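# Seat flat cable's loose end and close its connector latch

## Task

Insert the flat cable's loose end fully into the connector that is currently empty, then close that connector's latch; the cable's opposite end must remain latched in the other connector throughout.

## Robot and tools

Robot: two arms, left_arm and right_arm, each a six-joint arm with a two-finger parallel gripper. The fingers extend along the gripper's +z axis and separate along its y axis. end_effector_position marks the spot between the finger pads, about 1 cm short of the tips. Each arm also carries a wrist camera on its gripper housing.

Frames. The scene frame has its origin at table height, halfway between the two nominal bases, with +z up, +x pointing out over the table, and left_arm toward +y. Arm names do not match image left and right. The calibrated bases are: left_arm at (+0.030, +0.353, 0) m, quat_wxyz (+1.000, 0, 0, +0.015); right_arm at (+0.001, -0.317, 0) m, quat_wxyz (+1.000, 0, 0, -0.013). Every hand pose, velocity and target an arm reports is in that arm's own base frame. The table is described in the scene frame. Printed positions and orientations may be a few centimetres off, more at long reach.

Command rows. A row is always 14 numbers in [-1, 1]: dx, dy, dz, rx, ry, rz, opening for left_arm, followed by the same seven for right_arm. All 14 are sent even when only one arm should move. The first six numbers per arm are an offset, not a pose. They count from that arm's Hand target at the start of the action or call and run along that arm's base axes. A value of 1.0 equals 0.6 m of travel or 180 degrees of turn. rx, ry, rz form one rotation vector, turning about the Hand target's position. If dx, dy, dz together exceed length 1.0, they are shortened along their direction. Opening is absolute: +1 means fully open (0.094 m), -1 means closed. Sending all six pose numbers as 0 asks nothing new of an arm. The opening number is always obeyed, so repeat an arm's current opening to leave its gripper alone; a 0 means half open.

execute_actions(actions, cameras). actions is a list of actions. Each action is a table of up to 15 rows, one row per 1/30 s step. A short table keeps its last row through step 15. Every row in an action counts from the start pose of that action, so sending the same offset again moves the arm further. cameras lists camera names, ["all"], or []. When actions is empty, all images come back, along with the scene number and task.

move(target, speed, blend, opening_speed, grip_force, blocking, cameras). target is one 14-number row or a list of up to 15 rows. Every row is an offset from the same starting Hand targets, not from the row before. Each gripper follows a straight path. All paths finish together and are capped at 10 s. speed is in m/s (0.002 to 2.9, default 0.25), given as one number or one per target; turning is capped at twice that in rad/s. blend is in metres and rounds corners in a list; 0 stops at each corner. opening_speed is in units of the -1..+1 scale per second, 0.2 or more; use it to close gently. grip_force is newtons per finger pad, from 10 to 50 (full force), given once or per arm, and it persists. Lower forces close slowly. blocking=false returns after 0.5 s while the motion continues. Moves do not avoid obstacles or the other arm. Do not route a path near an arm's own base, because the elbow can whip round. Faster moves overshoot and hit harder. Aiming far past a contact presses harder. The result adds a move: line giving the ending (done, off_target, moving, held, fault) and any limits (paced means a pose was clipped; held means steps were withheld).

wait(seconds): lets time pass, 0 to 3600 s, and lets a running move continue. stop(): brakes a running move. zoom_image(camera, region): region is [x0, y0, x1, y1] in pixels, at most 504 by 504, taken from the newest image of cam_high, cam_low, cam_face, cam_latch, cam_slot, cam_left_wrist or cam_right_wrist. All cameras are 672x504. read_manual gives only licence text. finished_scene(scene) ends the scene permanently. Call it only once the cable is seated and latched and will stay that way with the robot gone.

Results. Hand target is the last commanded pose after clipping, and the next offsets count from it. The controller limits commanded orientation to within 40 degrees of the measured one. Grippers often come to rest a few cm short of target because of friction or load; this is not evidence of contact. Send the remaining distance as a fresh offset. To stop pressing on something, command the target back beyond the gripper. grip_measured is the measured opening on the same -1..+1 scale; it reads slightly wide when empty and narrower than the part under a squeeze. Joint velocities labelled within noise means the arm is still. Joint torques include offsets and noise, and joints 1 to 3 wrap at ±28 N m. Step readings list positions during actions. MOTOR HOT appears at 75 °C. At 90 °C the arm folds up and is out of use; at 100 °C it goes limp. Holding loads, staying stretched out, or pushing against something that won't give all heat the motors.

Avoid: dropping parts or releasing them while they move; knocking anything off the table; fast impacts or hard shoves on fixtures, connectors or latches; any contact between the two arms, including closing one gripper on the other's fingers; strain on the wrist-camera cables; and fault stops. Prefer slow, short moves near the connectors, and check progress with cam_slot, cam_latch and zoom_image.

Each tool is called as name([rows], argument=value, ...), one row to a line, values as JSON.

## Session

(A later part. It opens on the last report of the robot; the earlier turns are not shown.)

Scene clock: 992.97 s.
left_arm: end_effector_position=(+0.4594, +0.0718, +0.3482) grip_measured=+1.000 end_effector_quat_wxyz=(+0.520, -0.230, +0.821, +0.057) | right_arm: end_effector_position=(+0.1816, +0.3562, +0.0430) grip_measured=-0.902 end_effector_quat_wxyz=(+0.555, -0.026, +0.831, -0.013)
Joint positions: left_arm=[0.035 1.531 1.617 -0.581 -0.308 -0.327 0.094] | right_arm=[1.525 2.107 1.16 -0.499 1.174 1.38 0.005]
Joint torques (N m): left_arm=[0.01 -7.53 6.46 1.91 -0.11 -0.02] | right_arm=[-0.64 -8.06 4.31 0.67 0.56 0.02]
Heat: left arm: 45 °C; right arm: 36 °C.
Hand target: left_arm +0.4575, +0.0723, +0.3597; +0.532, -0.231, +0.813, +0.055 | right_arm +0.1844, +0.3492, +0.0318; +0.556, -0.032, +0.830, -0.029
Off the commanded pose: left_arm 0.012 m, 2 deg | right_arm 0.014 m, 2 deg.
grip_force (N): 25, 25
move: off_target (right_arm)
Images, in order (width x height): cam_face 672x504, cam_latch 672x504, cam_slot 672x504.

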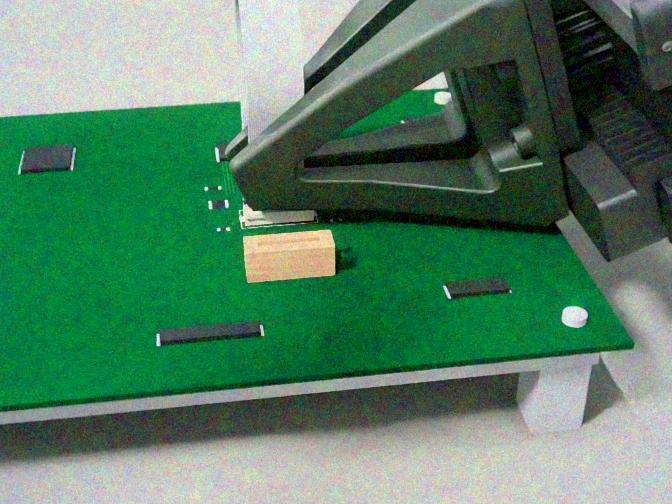

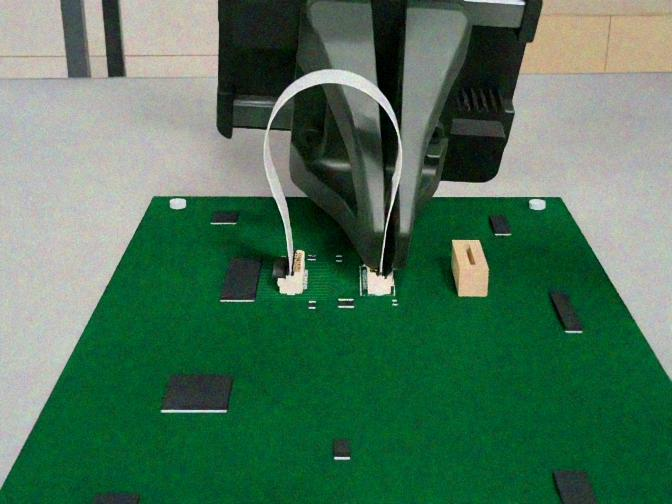

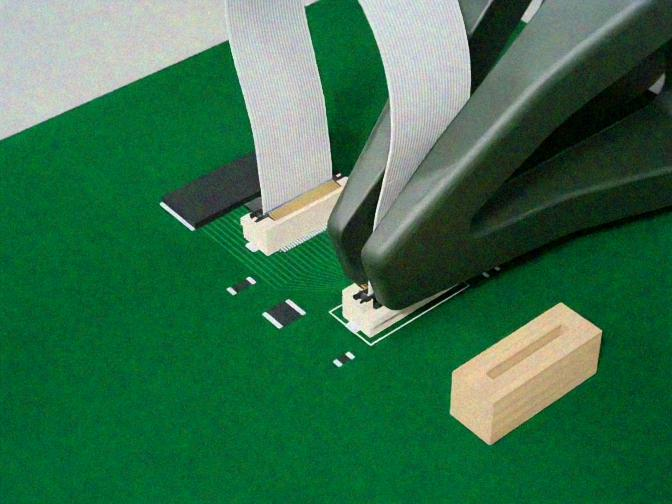

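move(target=[0,0,0,0,0,0,1,0,-0.0007,-0.0033,-0.0022,0.033,0,-0.90], speed=0.02, cameras=["cam_latch","cam_slot","cam_face"])

zoom_image(camera="cam_latch", region=[353, 230, 413, 290])

zoom_image(camera="cam_face", region=[215, 140, 335, 240])

zoom_image(camera="cam_slot", region=[345, 245, 445, 325])

Scene clock: 1043.23 s.
left_arm: end_effector_position=(+0.4594, +0.0718, +0.3482) grip_measured=+1.000 end_effector_quat_wxyz=(+0.520, -0.230, +0.821, +0.057) | right_arm: end_effector_position=(+0.1819, +0.3566, +0.0413) grip_measured=-0.901 end_effector_quat_wxyz=(+0.540, -0.031, +0.841, -0.014)
Joint positions: left_arm=[0.035 1.531 1.617 -0.581 -0.308 -0.327 0.094] | right_arm=[1.517 2.094 1.16 -0.499 1.137 1.357 0.005]
Joint torques (N m): left_arm=[-0.02 -7.53 6.46 1.9 -0.11 -0.02] | right_arm=[-1.68 -10.35 5.45 0.31 -0.09 -0.01]
Heat: left arm: 45 °C; right arm: 35 °C.
Hand target: left_arm +0.4575, +0.0723, +0.3597; +0.532, -0.231, +0.813, +0.055 | right_arm +0.1844, +0.3487, +0.0298; +0.512, -0.035, +0.858, -0.030
Off the commanded pose: left_arm 0.012 m, 2 deg | right_arm 0.014 m, 4 deg.
grip_force (N): 25, 25
move: off_target (right_arm)
Images, in order (width x height): cam_face 672x504, cam_latch 672x504, cam_slot 672x504.

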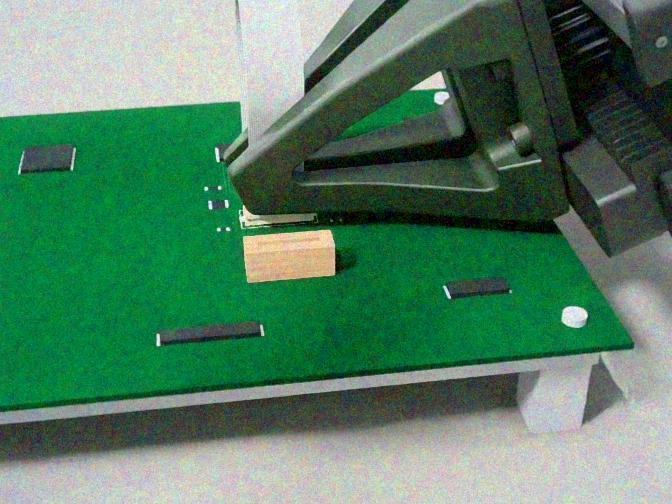

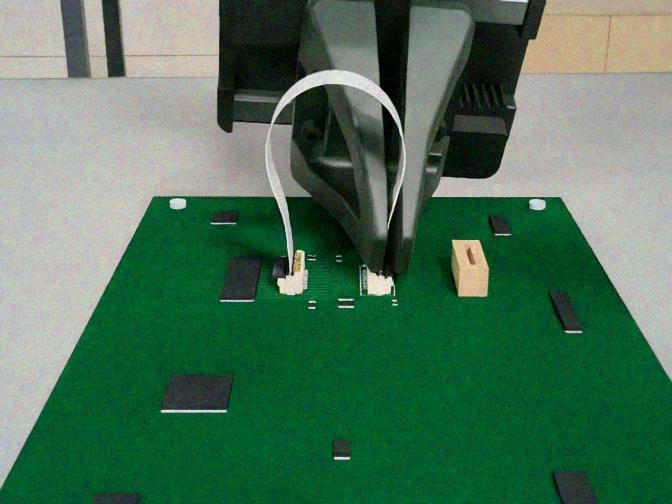

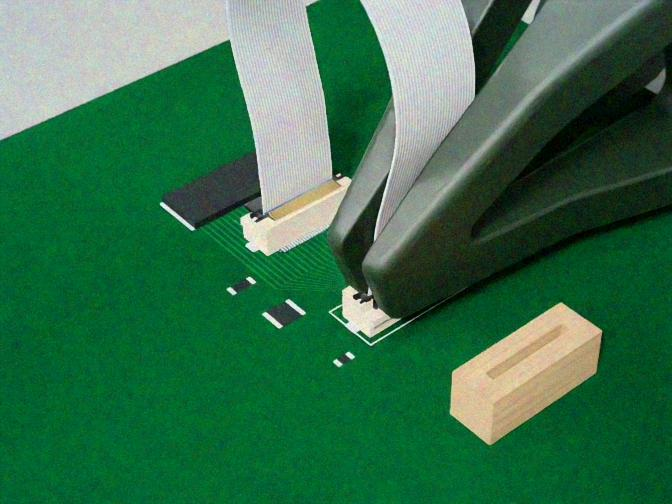

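Scaled by 8.400 from the camera's image (finer frame: 960x720).

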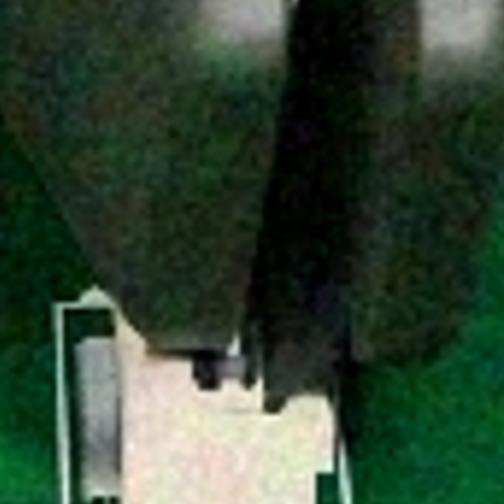

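Scaled by 4.200 from the camera's image (finer frame: 960x720).

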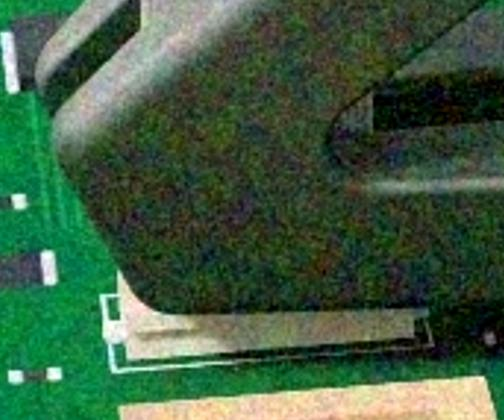

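Scaled by 5.040 from the camera's image (finer frame: 960x720).

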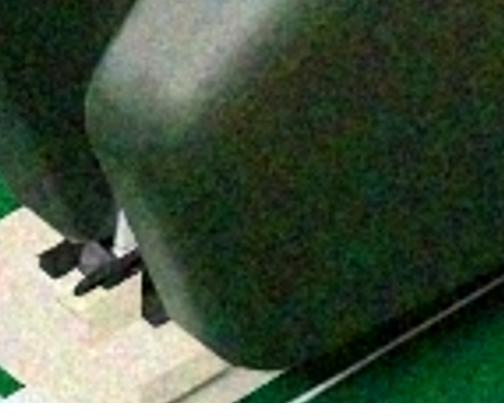

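move(target=[0,0,0,0,0,0,1,0,-0.0020,-0.0133,-0.0070,0.005,0,-0.90], speed=0.02, cameras=["cam_latch","cam_slot","cam_face"])

zoom_image(camera="cam_latch", region=[353, 230, 413, 290])

zoom_image(camera="cam_face", region=[215, 140, 335, 240])

zoom_image(camera="cam_slot", region=[345, 245, 445, 325])

Scene clock: 1071.47 s.
left_arm: end_effector_position=(+0.4594, +0.0718, +0.3482) grip_measured=+1.000 end_effector_quat_wxyz=(+0.520, -0.230, +0.821, +0.057) | right_arm: end_effector_position=(+0.1818, +0.3566, +0.0407) grip_measured=-0.901 end_effector_quat_wxyz=(+0.538, -0.032, +0.842, -0.015)
Joint positions: left_arm=[0.035 1.531 1.617 -0.581 -0.308 -0.327 0.094] | right_arm=[1.517 2.094 1.16 -0.499 1.133 1.353 0.005]
Joint torques (N m): left_arm=[-0.01 -7.51 6.46 1.9 -0.11 -0.02] | right_arm=[-1.92 -8.91 5.81 0.25 -0.19 -0.03]
Heat: left arm: 45 °C; right arm: 37 °C.
Hand target: left_arm +0.4575, +0.0723, +0.3597; +0.532, -0.231, +0.813, +0.055 | right_arm +0.1844, +0.3475, +0.0218; +0.505, -0.041, +0.861, -0.040
Off the commanded pose: left_arm 0.012 m, 2 deg | right_arm 0.021 m, 5 deg.
grip_force (N): 25, 25
move: off_target (right_arm)
Images, in order (width x height): cam_face 672x504, cam_latch 672x504, cam_slot 672x504.

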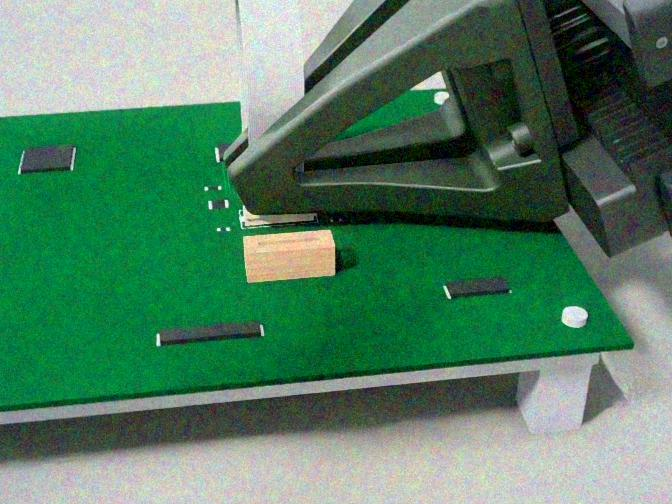

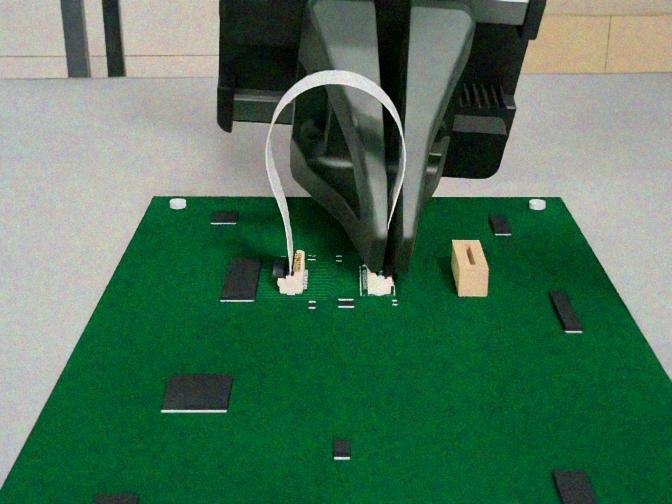

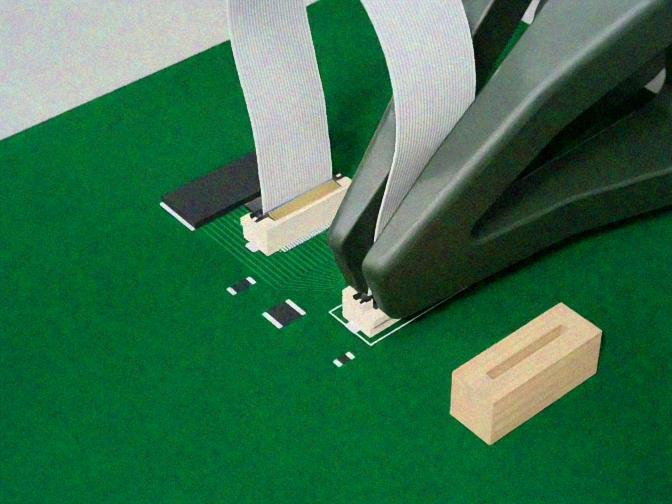

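Scaled by 8.400 from the camera's image (finer frame: 960x720).

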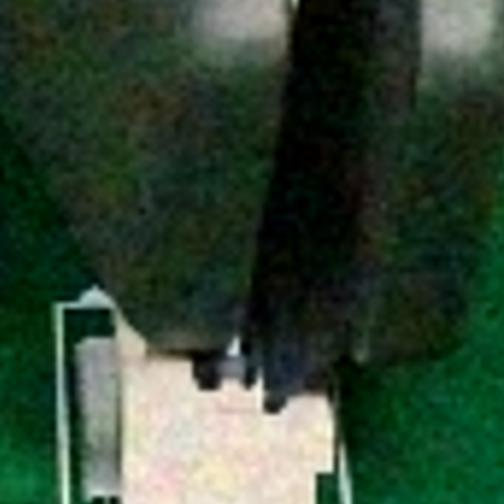

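Scaled by 4.200 from the camera's image (finer frame: 960x720).

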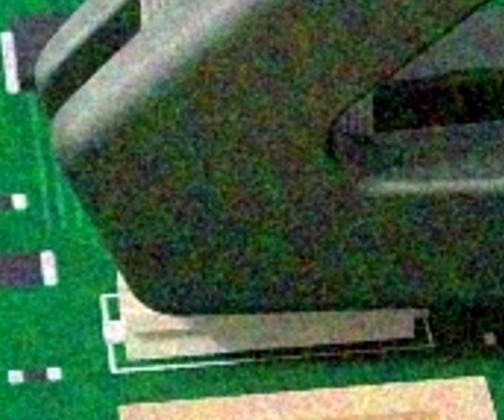

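Scaled by 5.040 from the camera's image (finer frame: 960x720).

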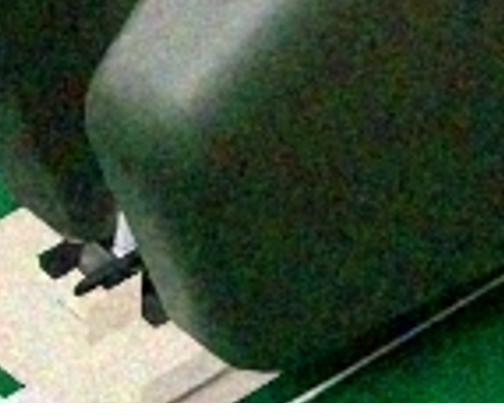

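move(target=[0,0,0,0,0,0,1,-0.0055,0.0008,-0.0100,-0.0055,0.012,0.0028,-0.90], speed=0.02, cameras=["cam_latch","cam_slot","cam_face"])

zoom_image(camera="cam_latch", region=[363, 250, 403, 290])

zoom_image(camera="cam_face", region=[215, 140, 335, 240])

zoom_image(camera="cam_slot", region=[345, 245, 445, 325])

Scene clock: 1092.73 s.
left_arm: end_effector_position=(+0.4594, +0.0718, +0.3482) grip_measured=+1.000 end_effector_quat_wxyz=(+0.520, -0.230, +0.821, +0.057) | right_arm: end_effector_position=(+0.1815, +0.3566, +0.0402) grip_measured=-0.901 end_effector_quat_wxyz=(+0.537, -0.036, +0.843, -0.017)
Joint positions: left_arm=[0.035 1.531 1.617 -0.581 -0.308 -0.327 0.094] | right_arm=[1.517 2.094 1.16 -0.5 1.13 1.344 0.005]
Joint torques (N m): left_arm=[0.01 -7.53 6.48 1.9 -0.11 -0.02] | right_arm=[-1.68 -8.58 5.93 0.12 -0.48 -0.05]
Heat: left arm: 45 °C; right arm: 37 °C.
Hand target: left_arm +0.4575, +0.0723, +0.3597; +0.532, -0.231, +0.813, +0.055 | right_arm +0.1811, +0.3480, +0.0158; +0.489, -0.050, +0.870, -0.044
Off the commanded pose: left_arm 0.012 m, 2 deg | right_arm 0.026 m, 7 deg.
grip_force (N): 25, 25
move: off_target (right_arm)
Images, in order (width x height): cam_face 672x504, cam_latch 672x504, cam_slot 672x504.

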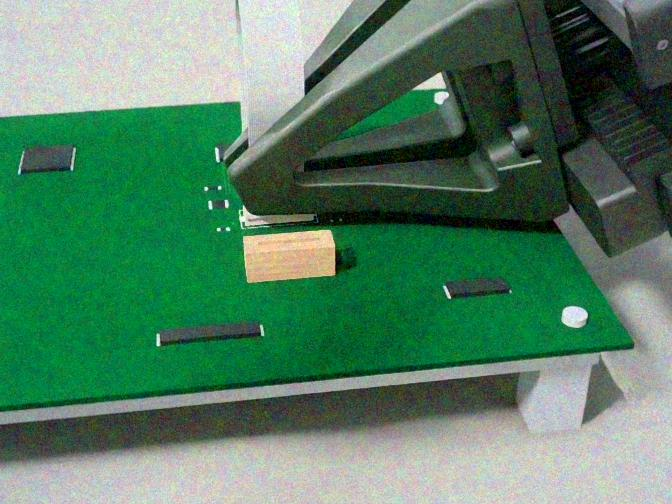

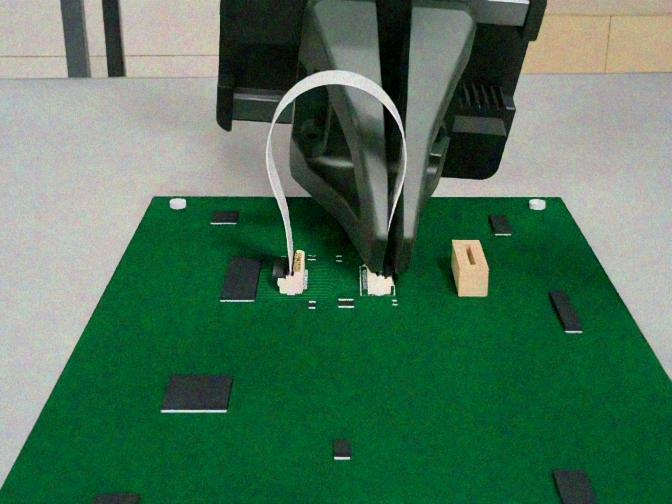

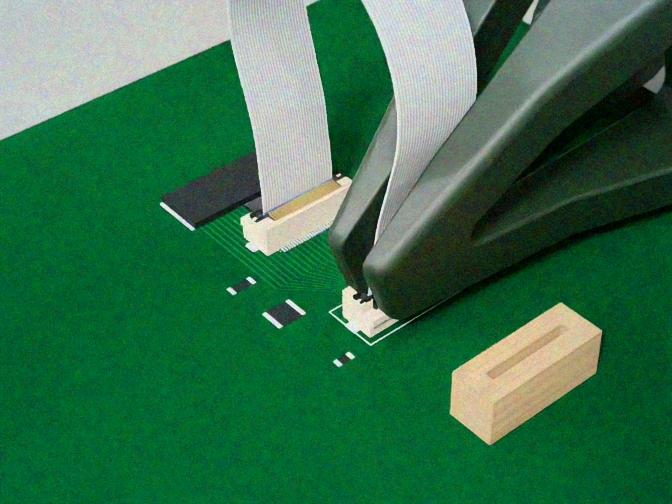

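Scaled by 12.600 from the camera's image (finer frame: 960x720).

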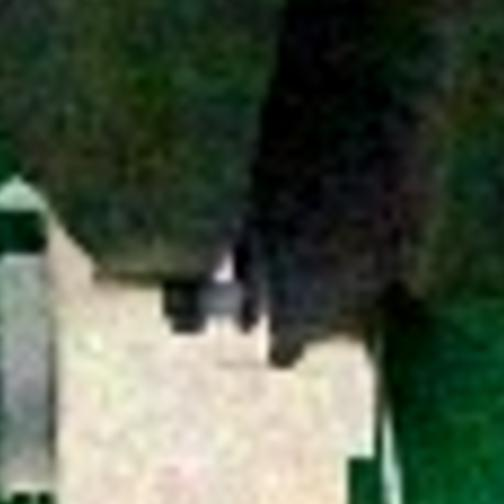

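Scaled by 4.200 from the camera's image (finer frame: 960x720).

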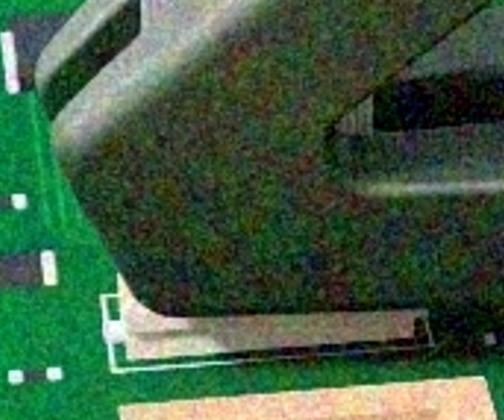

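Scaled by 5.040 from the camera's image (finer frame: 960x720).

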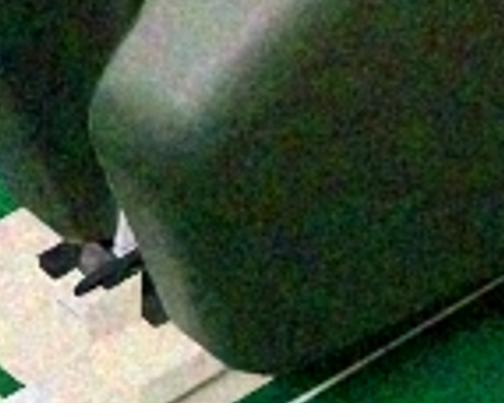

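zoom_image(camera="cam_latch", region=[376, 262, 400, 286])

zoom_image(camera="cam_latch", region=[266, 250, 308, 292])

Scaled by 21.000 from the camera's image (finer frame: 960x720).

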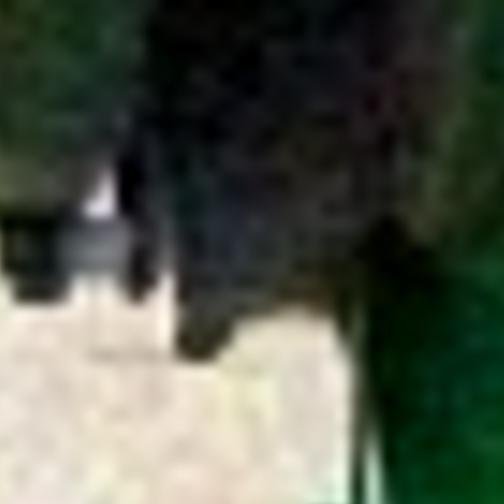

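Scaled by 12.000 from the camera's image (finer frame: 960x720).

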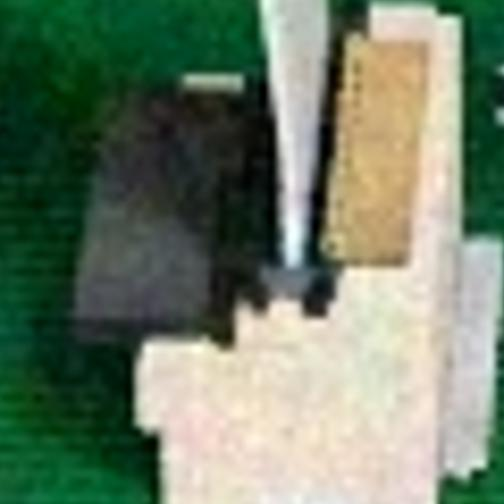

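move(target=[0,0,0,0,0,0,1,-0.002,0.0008,-0.0120,-0.0120,0.0,0.001,-0.90], speed=0.02, cameras=["cam_latch","cam_slot","cam_face"])

zoom_image(camera="cam_latch", region=[376, 262, 400, 286])

zoom_image(camera="cam_face", region=[215, 140, 335, 240])

zoom_image(camera="cam_slot", region=[345, 245, 445, 325])

Scene clock: 1137.97 s.
left_arm: end_effector_position=(+0.4594, +0.0718, +0.3482) grip_measured=+1.000 end_effector_quat_wxyz=(+0.520, -0.230, +0.821, +0.057) | right_arm: end_effector_position=(+0.1816, +0.3566, +0.0405) grip_measured=-0.901 end_effector_quat_wxyz=(+0.529, -0.042, +0.847, -0.027)
Joint positions: left_arm=[0.035 1.531 1.617 -0.581 -0.308 -0.327 0.094] | right_arm=[1.513 2.097 1.182 -0.542 1.114 1.344 0.005]
Joint torques (N m): left_arm=[-0.01 -7.53 6.45 1.9 -0.11 -0.02] | right_arm=[-1.21 -6.28 6.04 0.25 -0.32 -0.03]
Heat: left arm: 45 °C; right arm: 37 °C.
Hand target: left_arm +0.4575, +0.0723, +0.3597; +0.532, -0.231, +0.813, +0.055 | right_arm +0.1800, +0.3484, +0.0086; +0.488, -0.060, +0.869, -0.060
Off the commanded pose: left_arm 0.012 m, 2 deg | right_arm 0.033 m, 7 deg.
grip_force (N): 25, 25
move: off_target (right_arm)
Images, in order (width x height): cam_face 672x504, cam_latch 672x504, cam_slot 672x504.

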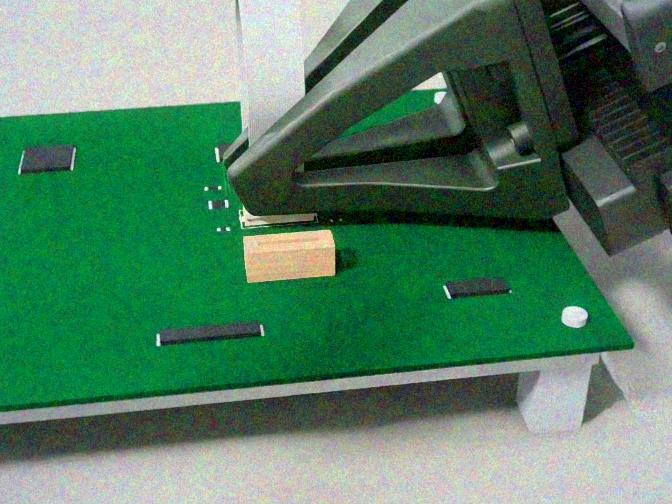

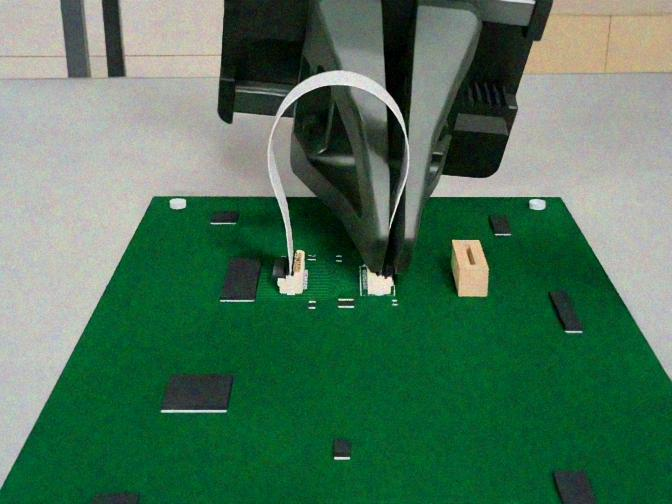

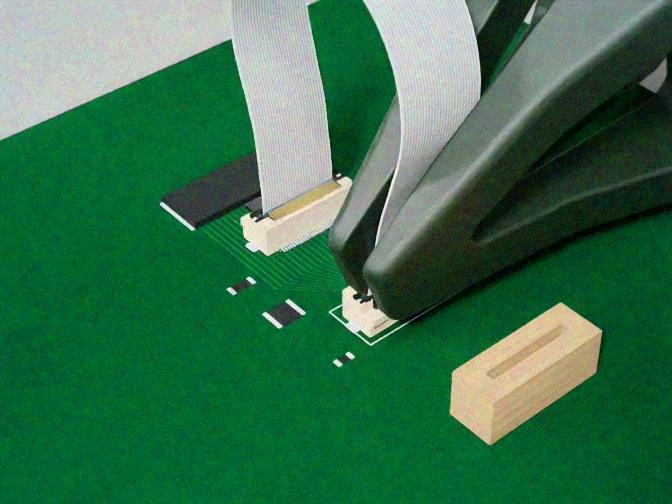

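Scaled by 21.000 from the camera's image (finer frame: 960x720).

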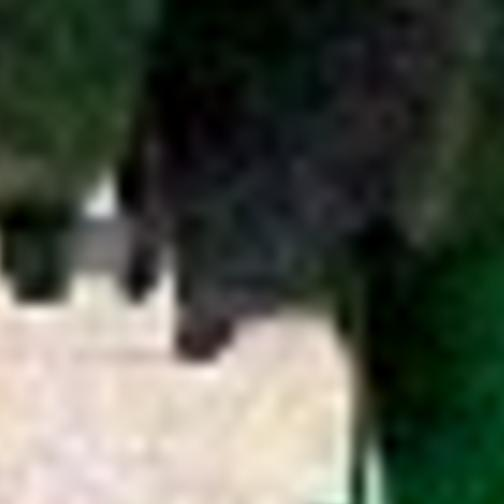

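Scaled by 4.200 from the camera's image (finer frame: 960x720).

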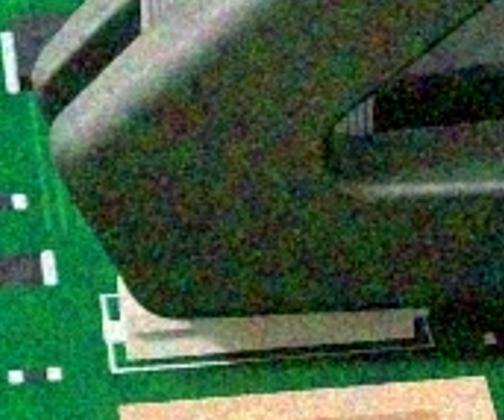

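Scaled by 5.040 from the camera's image (finer frame: 960x720).

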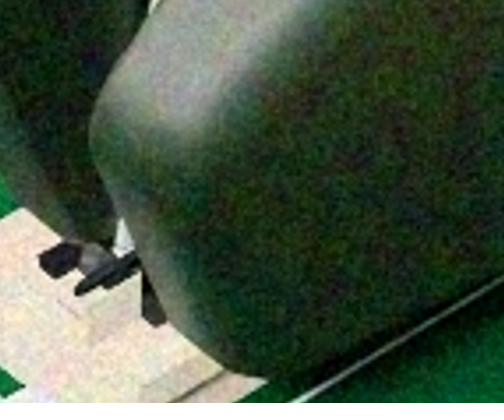

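move(target=[0,0,0,0,0,0,1,0,0.006,0.045,0.012,-0.02,0,-0.88], speed=0.03, cameras=["cam_latch","cam_slot","cam_face"])

zoom_image(camera="cam_latch", region=[353, 230, 413, 290])

zoom_image(camera="cam_face", region=[215, 140, 335, 240])

zoom_image(camera="cam_slot", region=[345, 245, 445, 325])

Scene clock: 1175.07 s.
left_arm: end_effector_position=(+0.4594, +0.0718, +0.3482) grip_measured=+1.000 end_effector_quat_wxyz=(+0.520, -0.230, +0.821, +0.057) | right_arm: end_effector_position=(+0.1818, +0.3566, +0.0414) grip_measured=-0.881 end_effector_quat_wxyz=(+0.529, -0.041, +0.847, -0.028)
Joint positions: left_arm=[0.035 1.531 1.617 -0.581 -0.308 -0.327 0.094] | right_arm=[1.513 2.097 1.187 -0.552 1.114 1.349 0.006]
Joint torques (N m): left_arm=[0.01 -7.54 6.45 1.9 -0.11 -0.02] | right_arm=[-0.25 -9.33 6.91 0.04 0.25 0.06]
Heat: left arm: 45 °C; right arm: 36 °C.
Hand target: left_arm +0.4575, +0.0723, +0.3597; +0.532, -0.231, +0.813, +0.055 | right_arm +0.1800, +0.3520, +0.0356; +0.516, -0.049, +0.854, -0.045
Off the commanded pose: left_arm 0.012 m, 2 deg | right_arm 0.008 m, 3 deg.
grip_force (N): 25, 25
move: off_target (right_arm)
Images, in order (width x height): cam_face 672x504, cam_latch 672x504, cam_slot 672x504.

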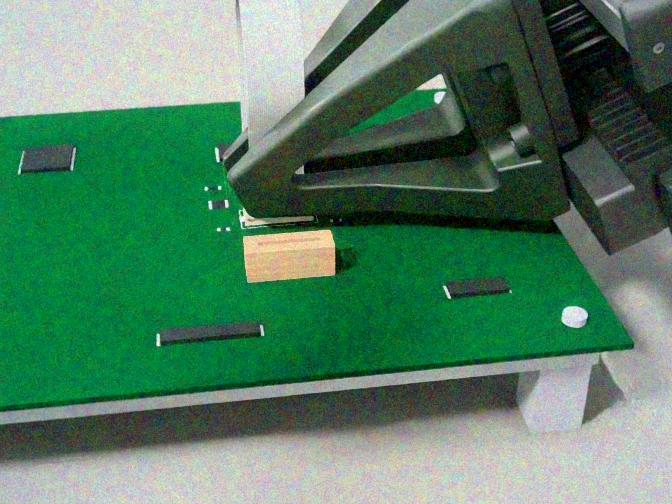

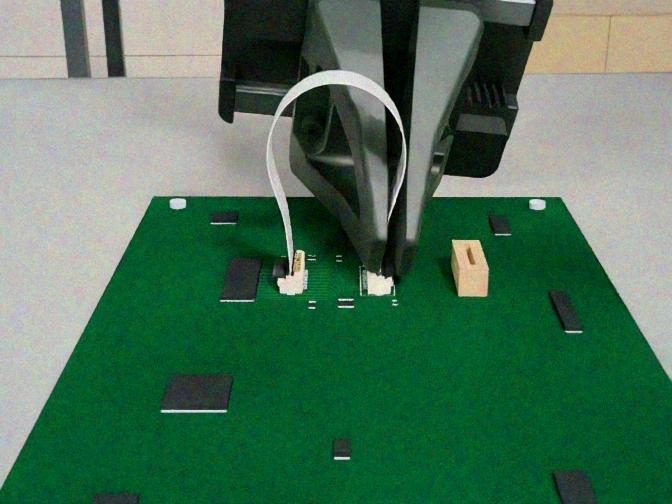

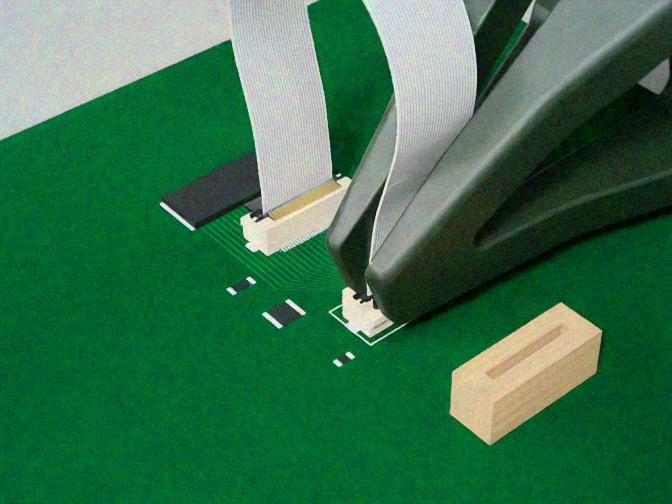

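Scaled by 8.400 from the camera's image (finer frame: 960x720).

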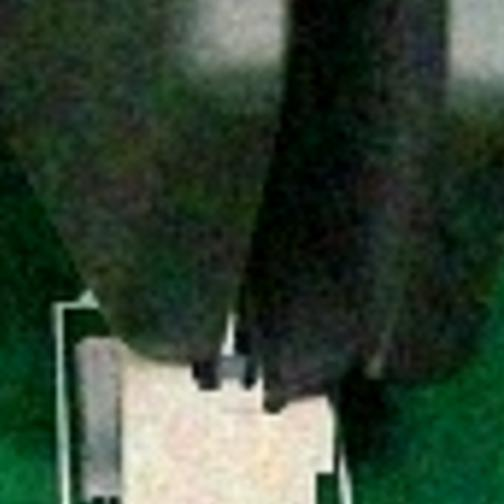

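Scaled by 4.200 from the camera's image (finer frame: 960x720).

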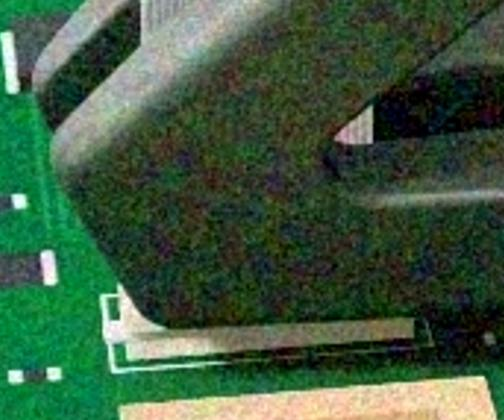

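Scaled by 5.040 from the camera's image (finer frame: 960x720).

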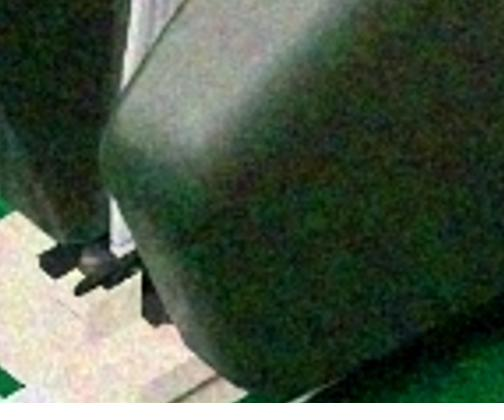

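move(target=[0,0,0,0,0,0,1.0,0,0.006,0.032,0.005,0,0,-0.86], speed=0.03, cameras=["cam_latch","cam_face"])

Scene clock: 1208.57 s.
left_arm: end_effector_position=(+0.4594, +0.0718, +0.3482) grip_measured=+1.000 end_effector_quat_wxyz=(+0.520, -0.230, +0.821, +0.057) | right_arm: end_effector_position=(+0.1795, +0.3528, +0.0430) grip_measured=-0.861 end_effector_quat_wxyz=(+0.516, -0.052, +0.854, -0.044)
Joint positions: left_arm=[0.035 1.531 1.617 -0.581 -0.308 -0.327 0.094] | right_arm=[1.513 2.09 1.206 -0.622 1.088 1.35 0.007]
Joint torques (N m): left_arm=[-0.01 -7.53 6.46 1.9 -0.11 -0.01] | right_arm=[-0.14 -12.37 8.27 0.11 0.51 0.09]
Heat: left arm: 45 °C; right arm: 36 °C.
Hand target: left_arm +0.4575, +0.0723, +0.3597; +0.532, -0.231, +0.813, +0.055 | right_arm +0.1800, +0.3556, +0.0548; +0.516, -0.045, +0.854, -0.038
Off the commanded pose: left_arm 0.012 m, 2 deg | right_arm 0.012 m, 1 deg.
grip_force (N): 25, 25
move: off_target (right_arm)
Images, in order (width x height): cam_face 672x504, cam_latch 672x504.

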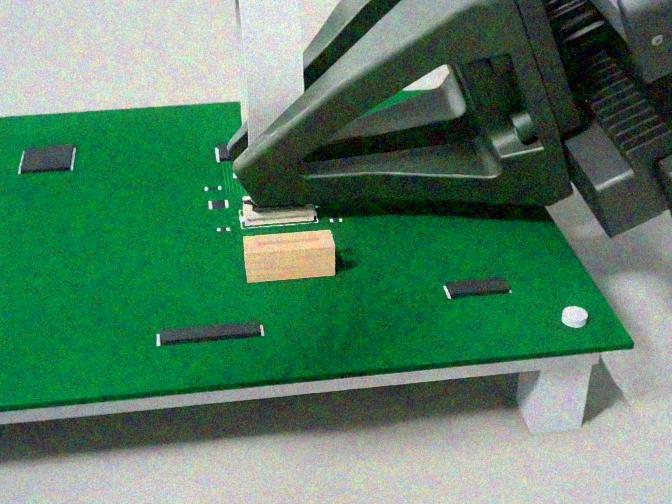

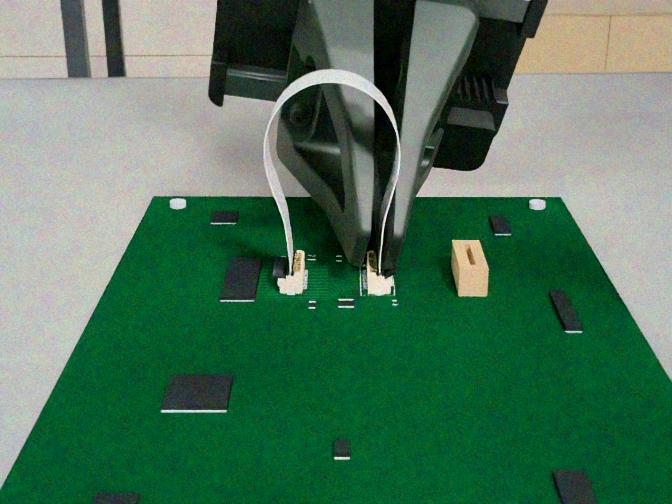

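move(target=[0,0,0,0,0,0,1.0,0,0.002,0.015,0.002,0,0,-0.84], speed=0.03, cameras=["cam_latch","cam_face","cam_slot"])

zoom_image(camera="cam_latch", region=[353, 230, 413, 290])

zoom_image(camera="cam_slot", region=[345, 245, 445, 325])

zoom_image(camera="cam_face", region=[215, 140, 335, 240])

Scene clock: 1216.70 s.
left_arm: end_effector_position=(+0.4594, +0.0718, +0.3482) grip_measured=+1.000 end_effector_quat_wxyz=(+0.520, -0.230, +0.821, +0.057) | right_arm: end_effector_position=(+0.1782, +0.3520, +0.0470) grip_measured=-0.842 end_effector_quat_wxyz=(+0.510, -0.056, +0.857, -0.048)
Joint positions: left_arm=[0.035 1.531 1.617 -0.581 -0.308 -0.327 0.094] | right_arm=[1.513 2.077 1.218 -0.658 1.074 1.351 0.007]
Joint torques (N m): left_arm=[0.02 -7.53 6.48 1.9 -0.11 -0.02] | right_arm=[-0.24 -12.96 8.57 0.19 0.63 0.13]
Heat: left arm: 45 °C; right arm: 36 °C.
Hand target: left_arm +0.4575, +0.0723, +0.3597; +0.532, -0.231, +0.813, +0.055 | right_arm +0.1800, +0.3568, +0.0637; +0.516, -0.044, +0.855, -0.036
Off the commanded pose: left_arm 0.012 m, 2 deg | right_arm 0.018 m, 2 deg.
grip_force (N): 25, 25
move: off_target (right_arm)
Images, in order (width x height): cam_face 672x504, cam_latch 672x504, cam_slot 672x504.

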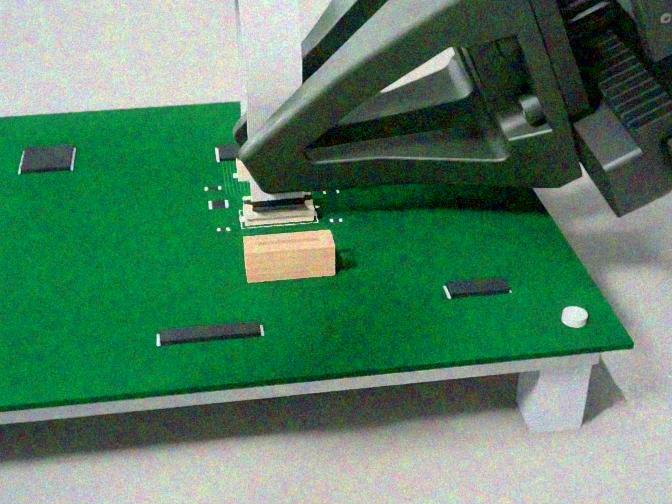

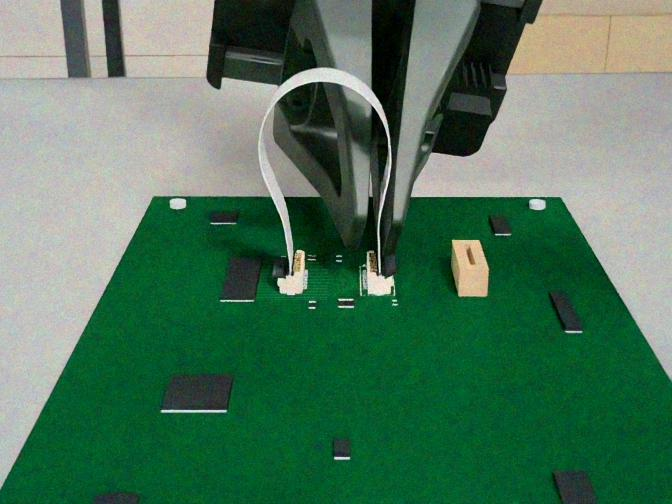

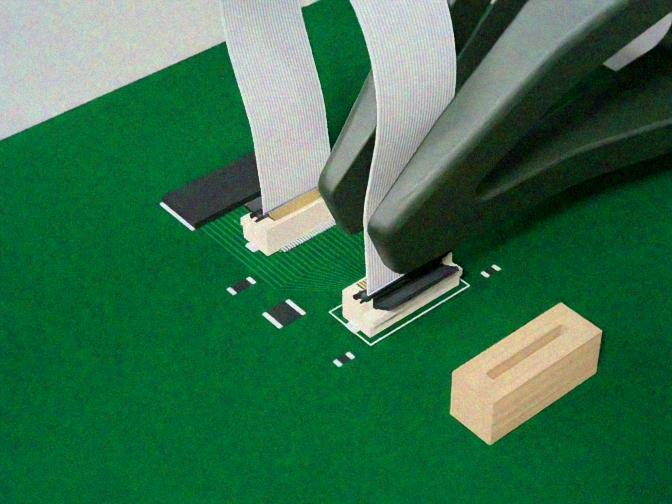

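Scaled by 8.400 from the camera's image (finer frame: 960x720).

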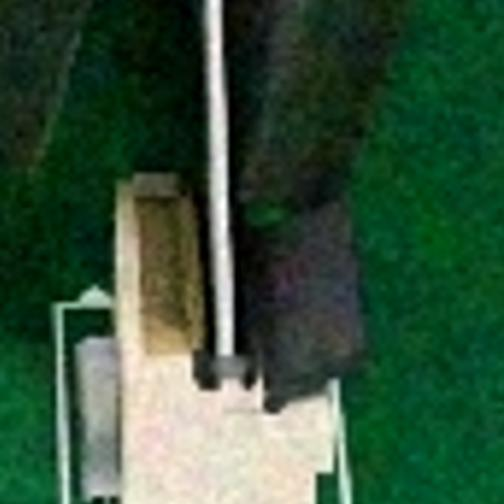

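Scaled by 5.040 from the camera's image (finer frame: 960x720).

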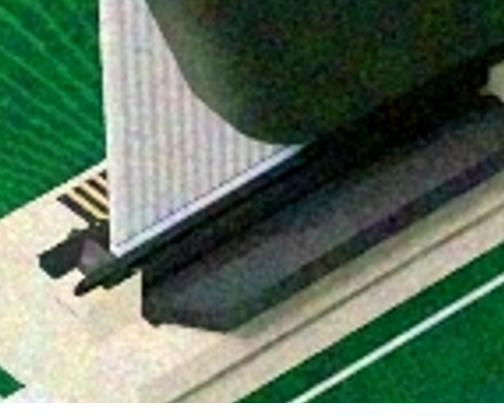

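Scaled by 4.200 from the camera's image (finer frame: 960x720).

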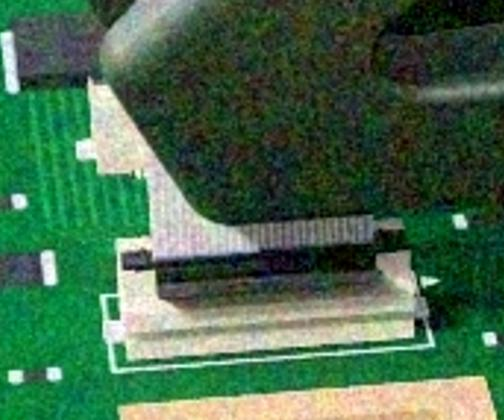

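zoom_image(camera="cam_latch", region=[262, 235, 312, 295])

zoom_image(camera="cam_slot", region=[230, 180, 330, 260])

zoom_image(camera="cam_latch", region=[363, 250, 403, 290])

Scaled by 8.400 from the camera's image (finer frame: 960x720).

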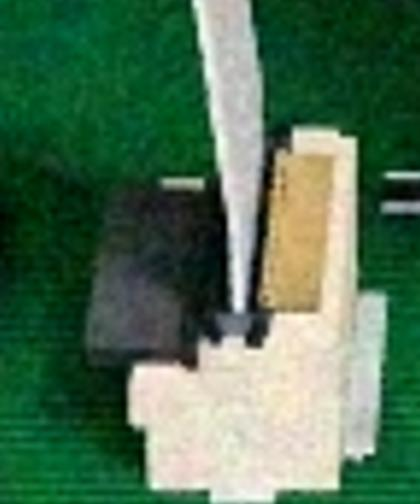

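Scaled by 5.040 from the camera's image (finer frame: 960x720).

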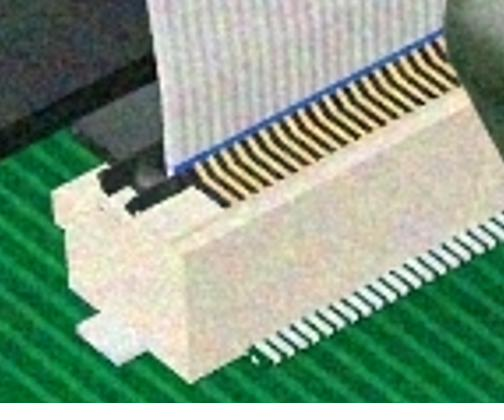

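Scaled by 12.600 from the camera's image (finer frame: 960x720).

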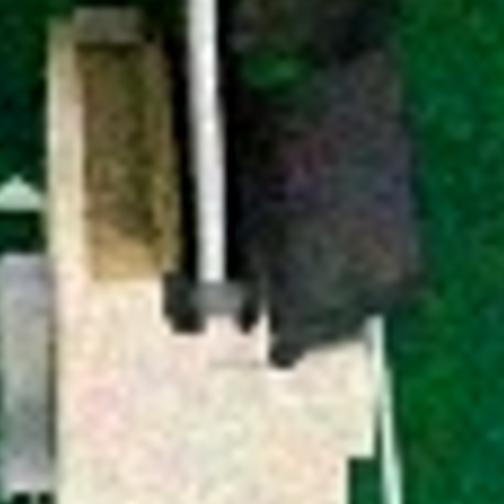

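move(target=[0,0,0,0,0,0,1.0,0,0,0,0,0.036,0,-0.84], speed=0.03, cameras=["cam_latch","cam_face"])

zoom_image(camera="cam_latch", region=[353, 230, 413, 290])

zoom_image(camera="cam_face", region=[215, 140, 335, 240])

Scene clock: 1258.63 s.
left_arm: end_effector_position=(+0.4594, +0.0718, +0.3482) grip_measured=+1.000 end_effector_quat_wxyz=(+0.520, -0.230, +0.821, +0.057) | right_arm: end_effector_position=(+0.1768, +0.3523, +0.0476) grip_measured=-0.842 end_effector_quat_wxyz=(+0.463, -0.054, +0.884, -0.043)
Joint positions: left_arm=[0.035 1.531 1.617 -0.581 -0.308 -0.327 0.094] | right_arm=[1.489 2.041 1.241 -0.698 0.966 1.328 0.007]
Joint torques (N m): left_arm=[-0.01 -7.53 6.46 1.91 -0.11 -0.02] | right_arm=[-0.51 -12.89 8.9 0.22 0.54 -0.03]
Heat: left arm: 45 °C; right arm: 39 °C.
Hand target: left_arm +0.4575, +0.0723, +0.3597; +0.532, -0.231, +0.813, +0.055 | right_arm +0.1799, +0.3568, +0.0638; +0.467, -0.045, +0.882, -0.033
Off the commanded pose: left_arm 0.012 m, 2 deg | right_arm 0.017 m, 2 deg.
grip_force (N): 25, 25
move: off_target (right_arm)
Images, in order (width x height): cam_face 672x504, cam_latch 672x504.

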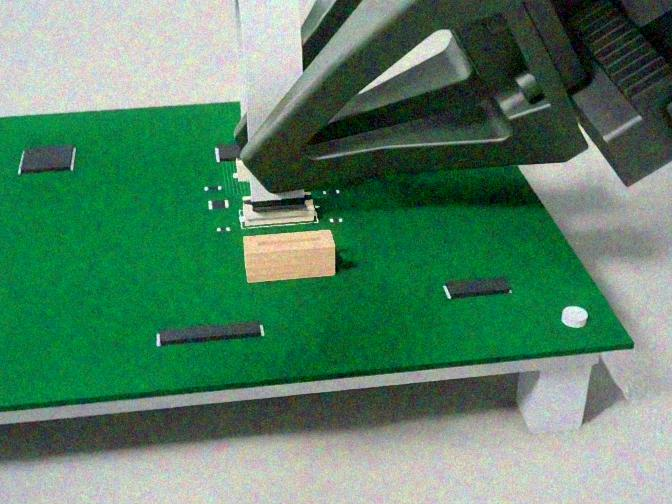

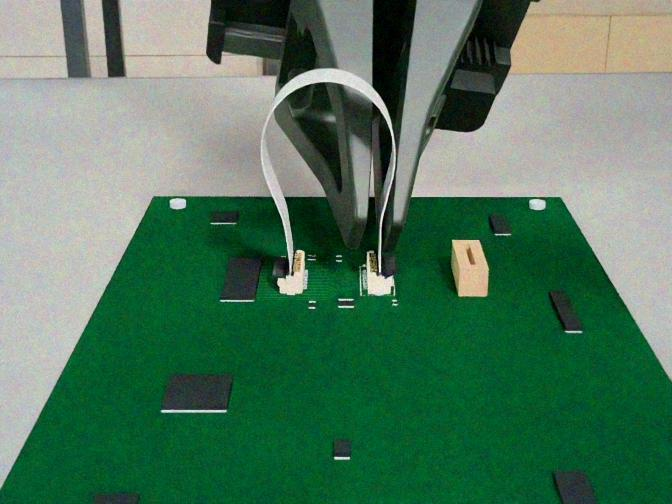

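Scaled by 8.400 from the camera's image (finer frame: 960x720).

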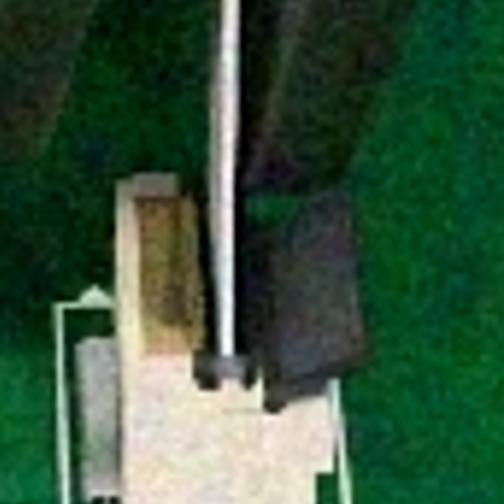

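Scaled by 4.200 from the camera's image (finer frame: 960x720).

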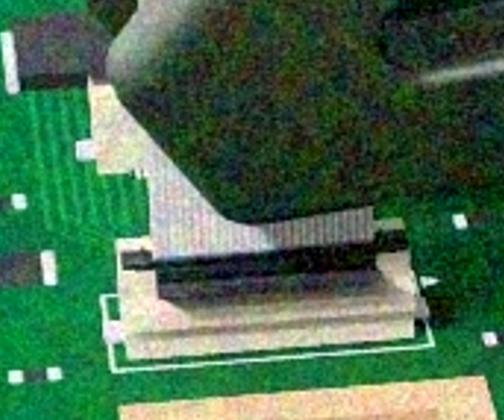

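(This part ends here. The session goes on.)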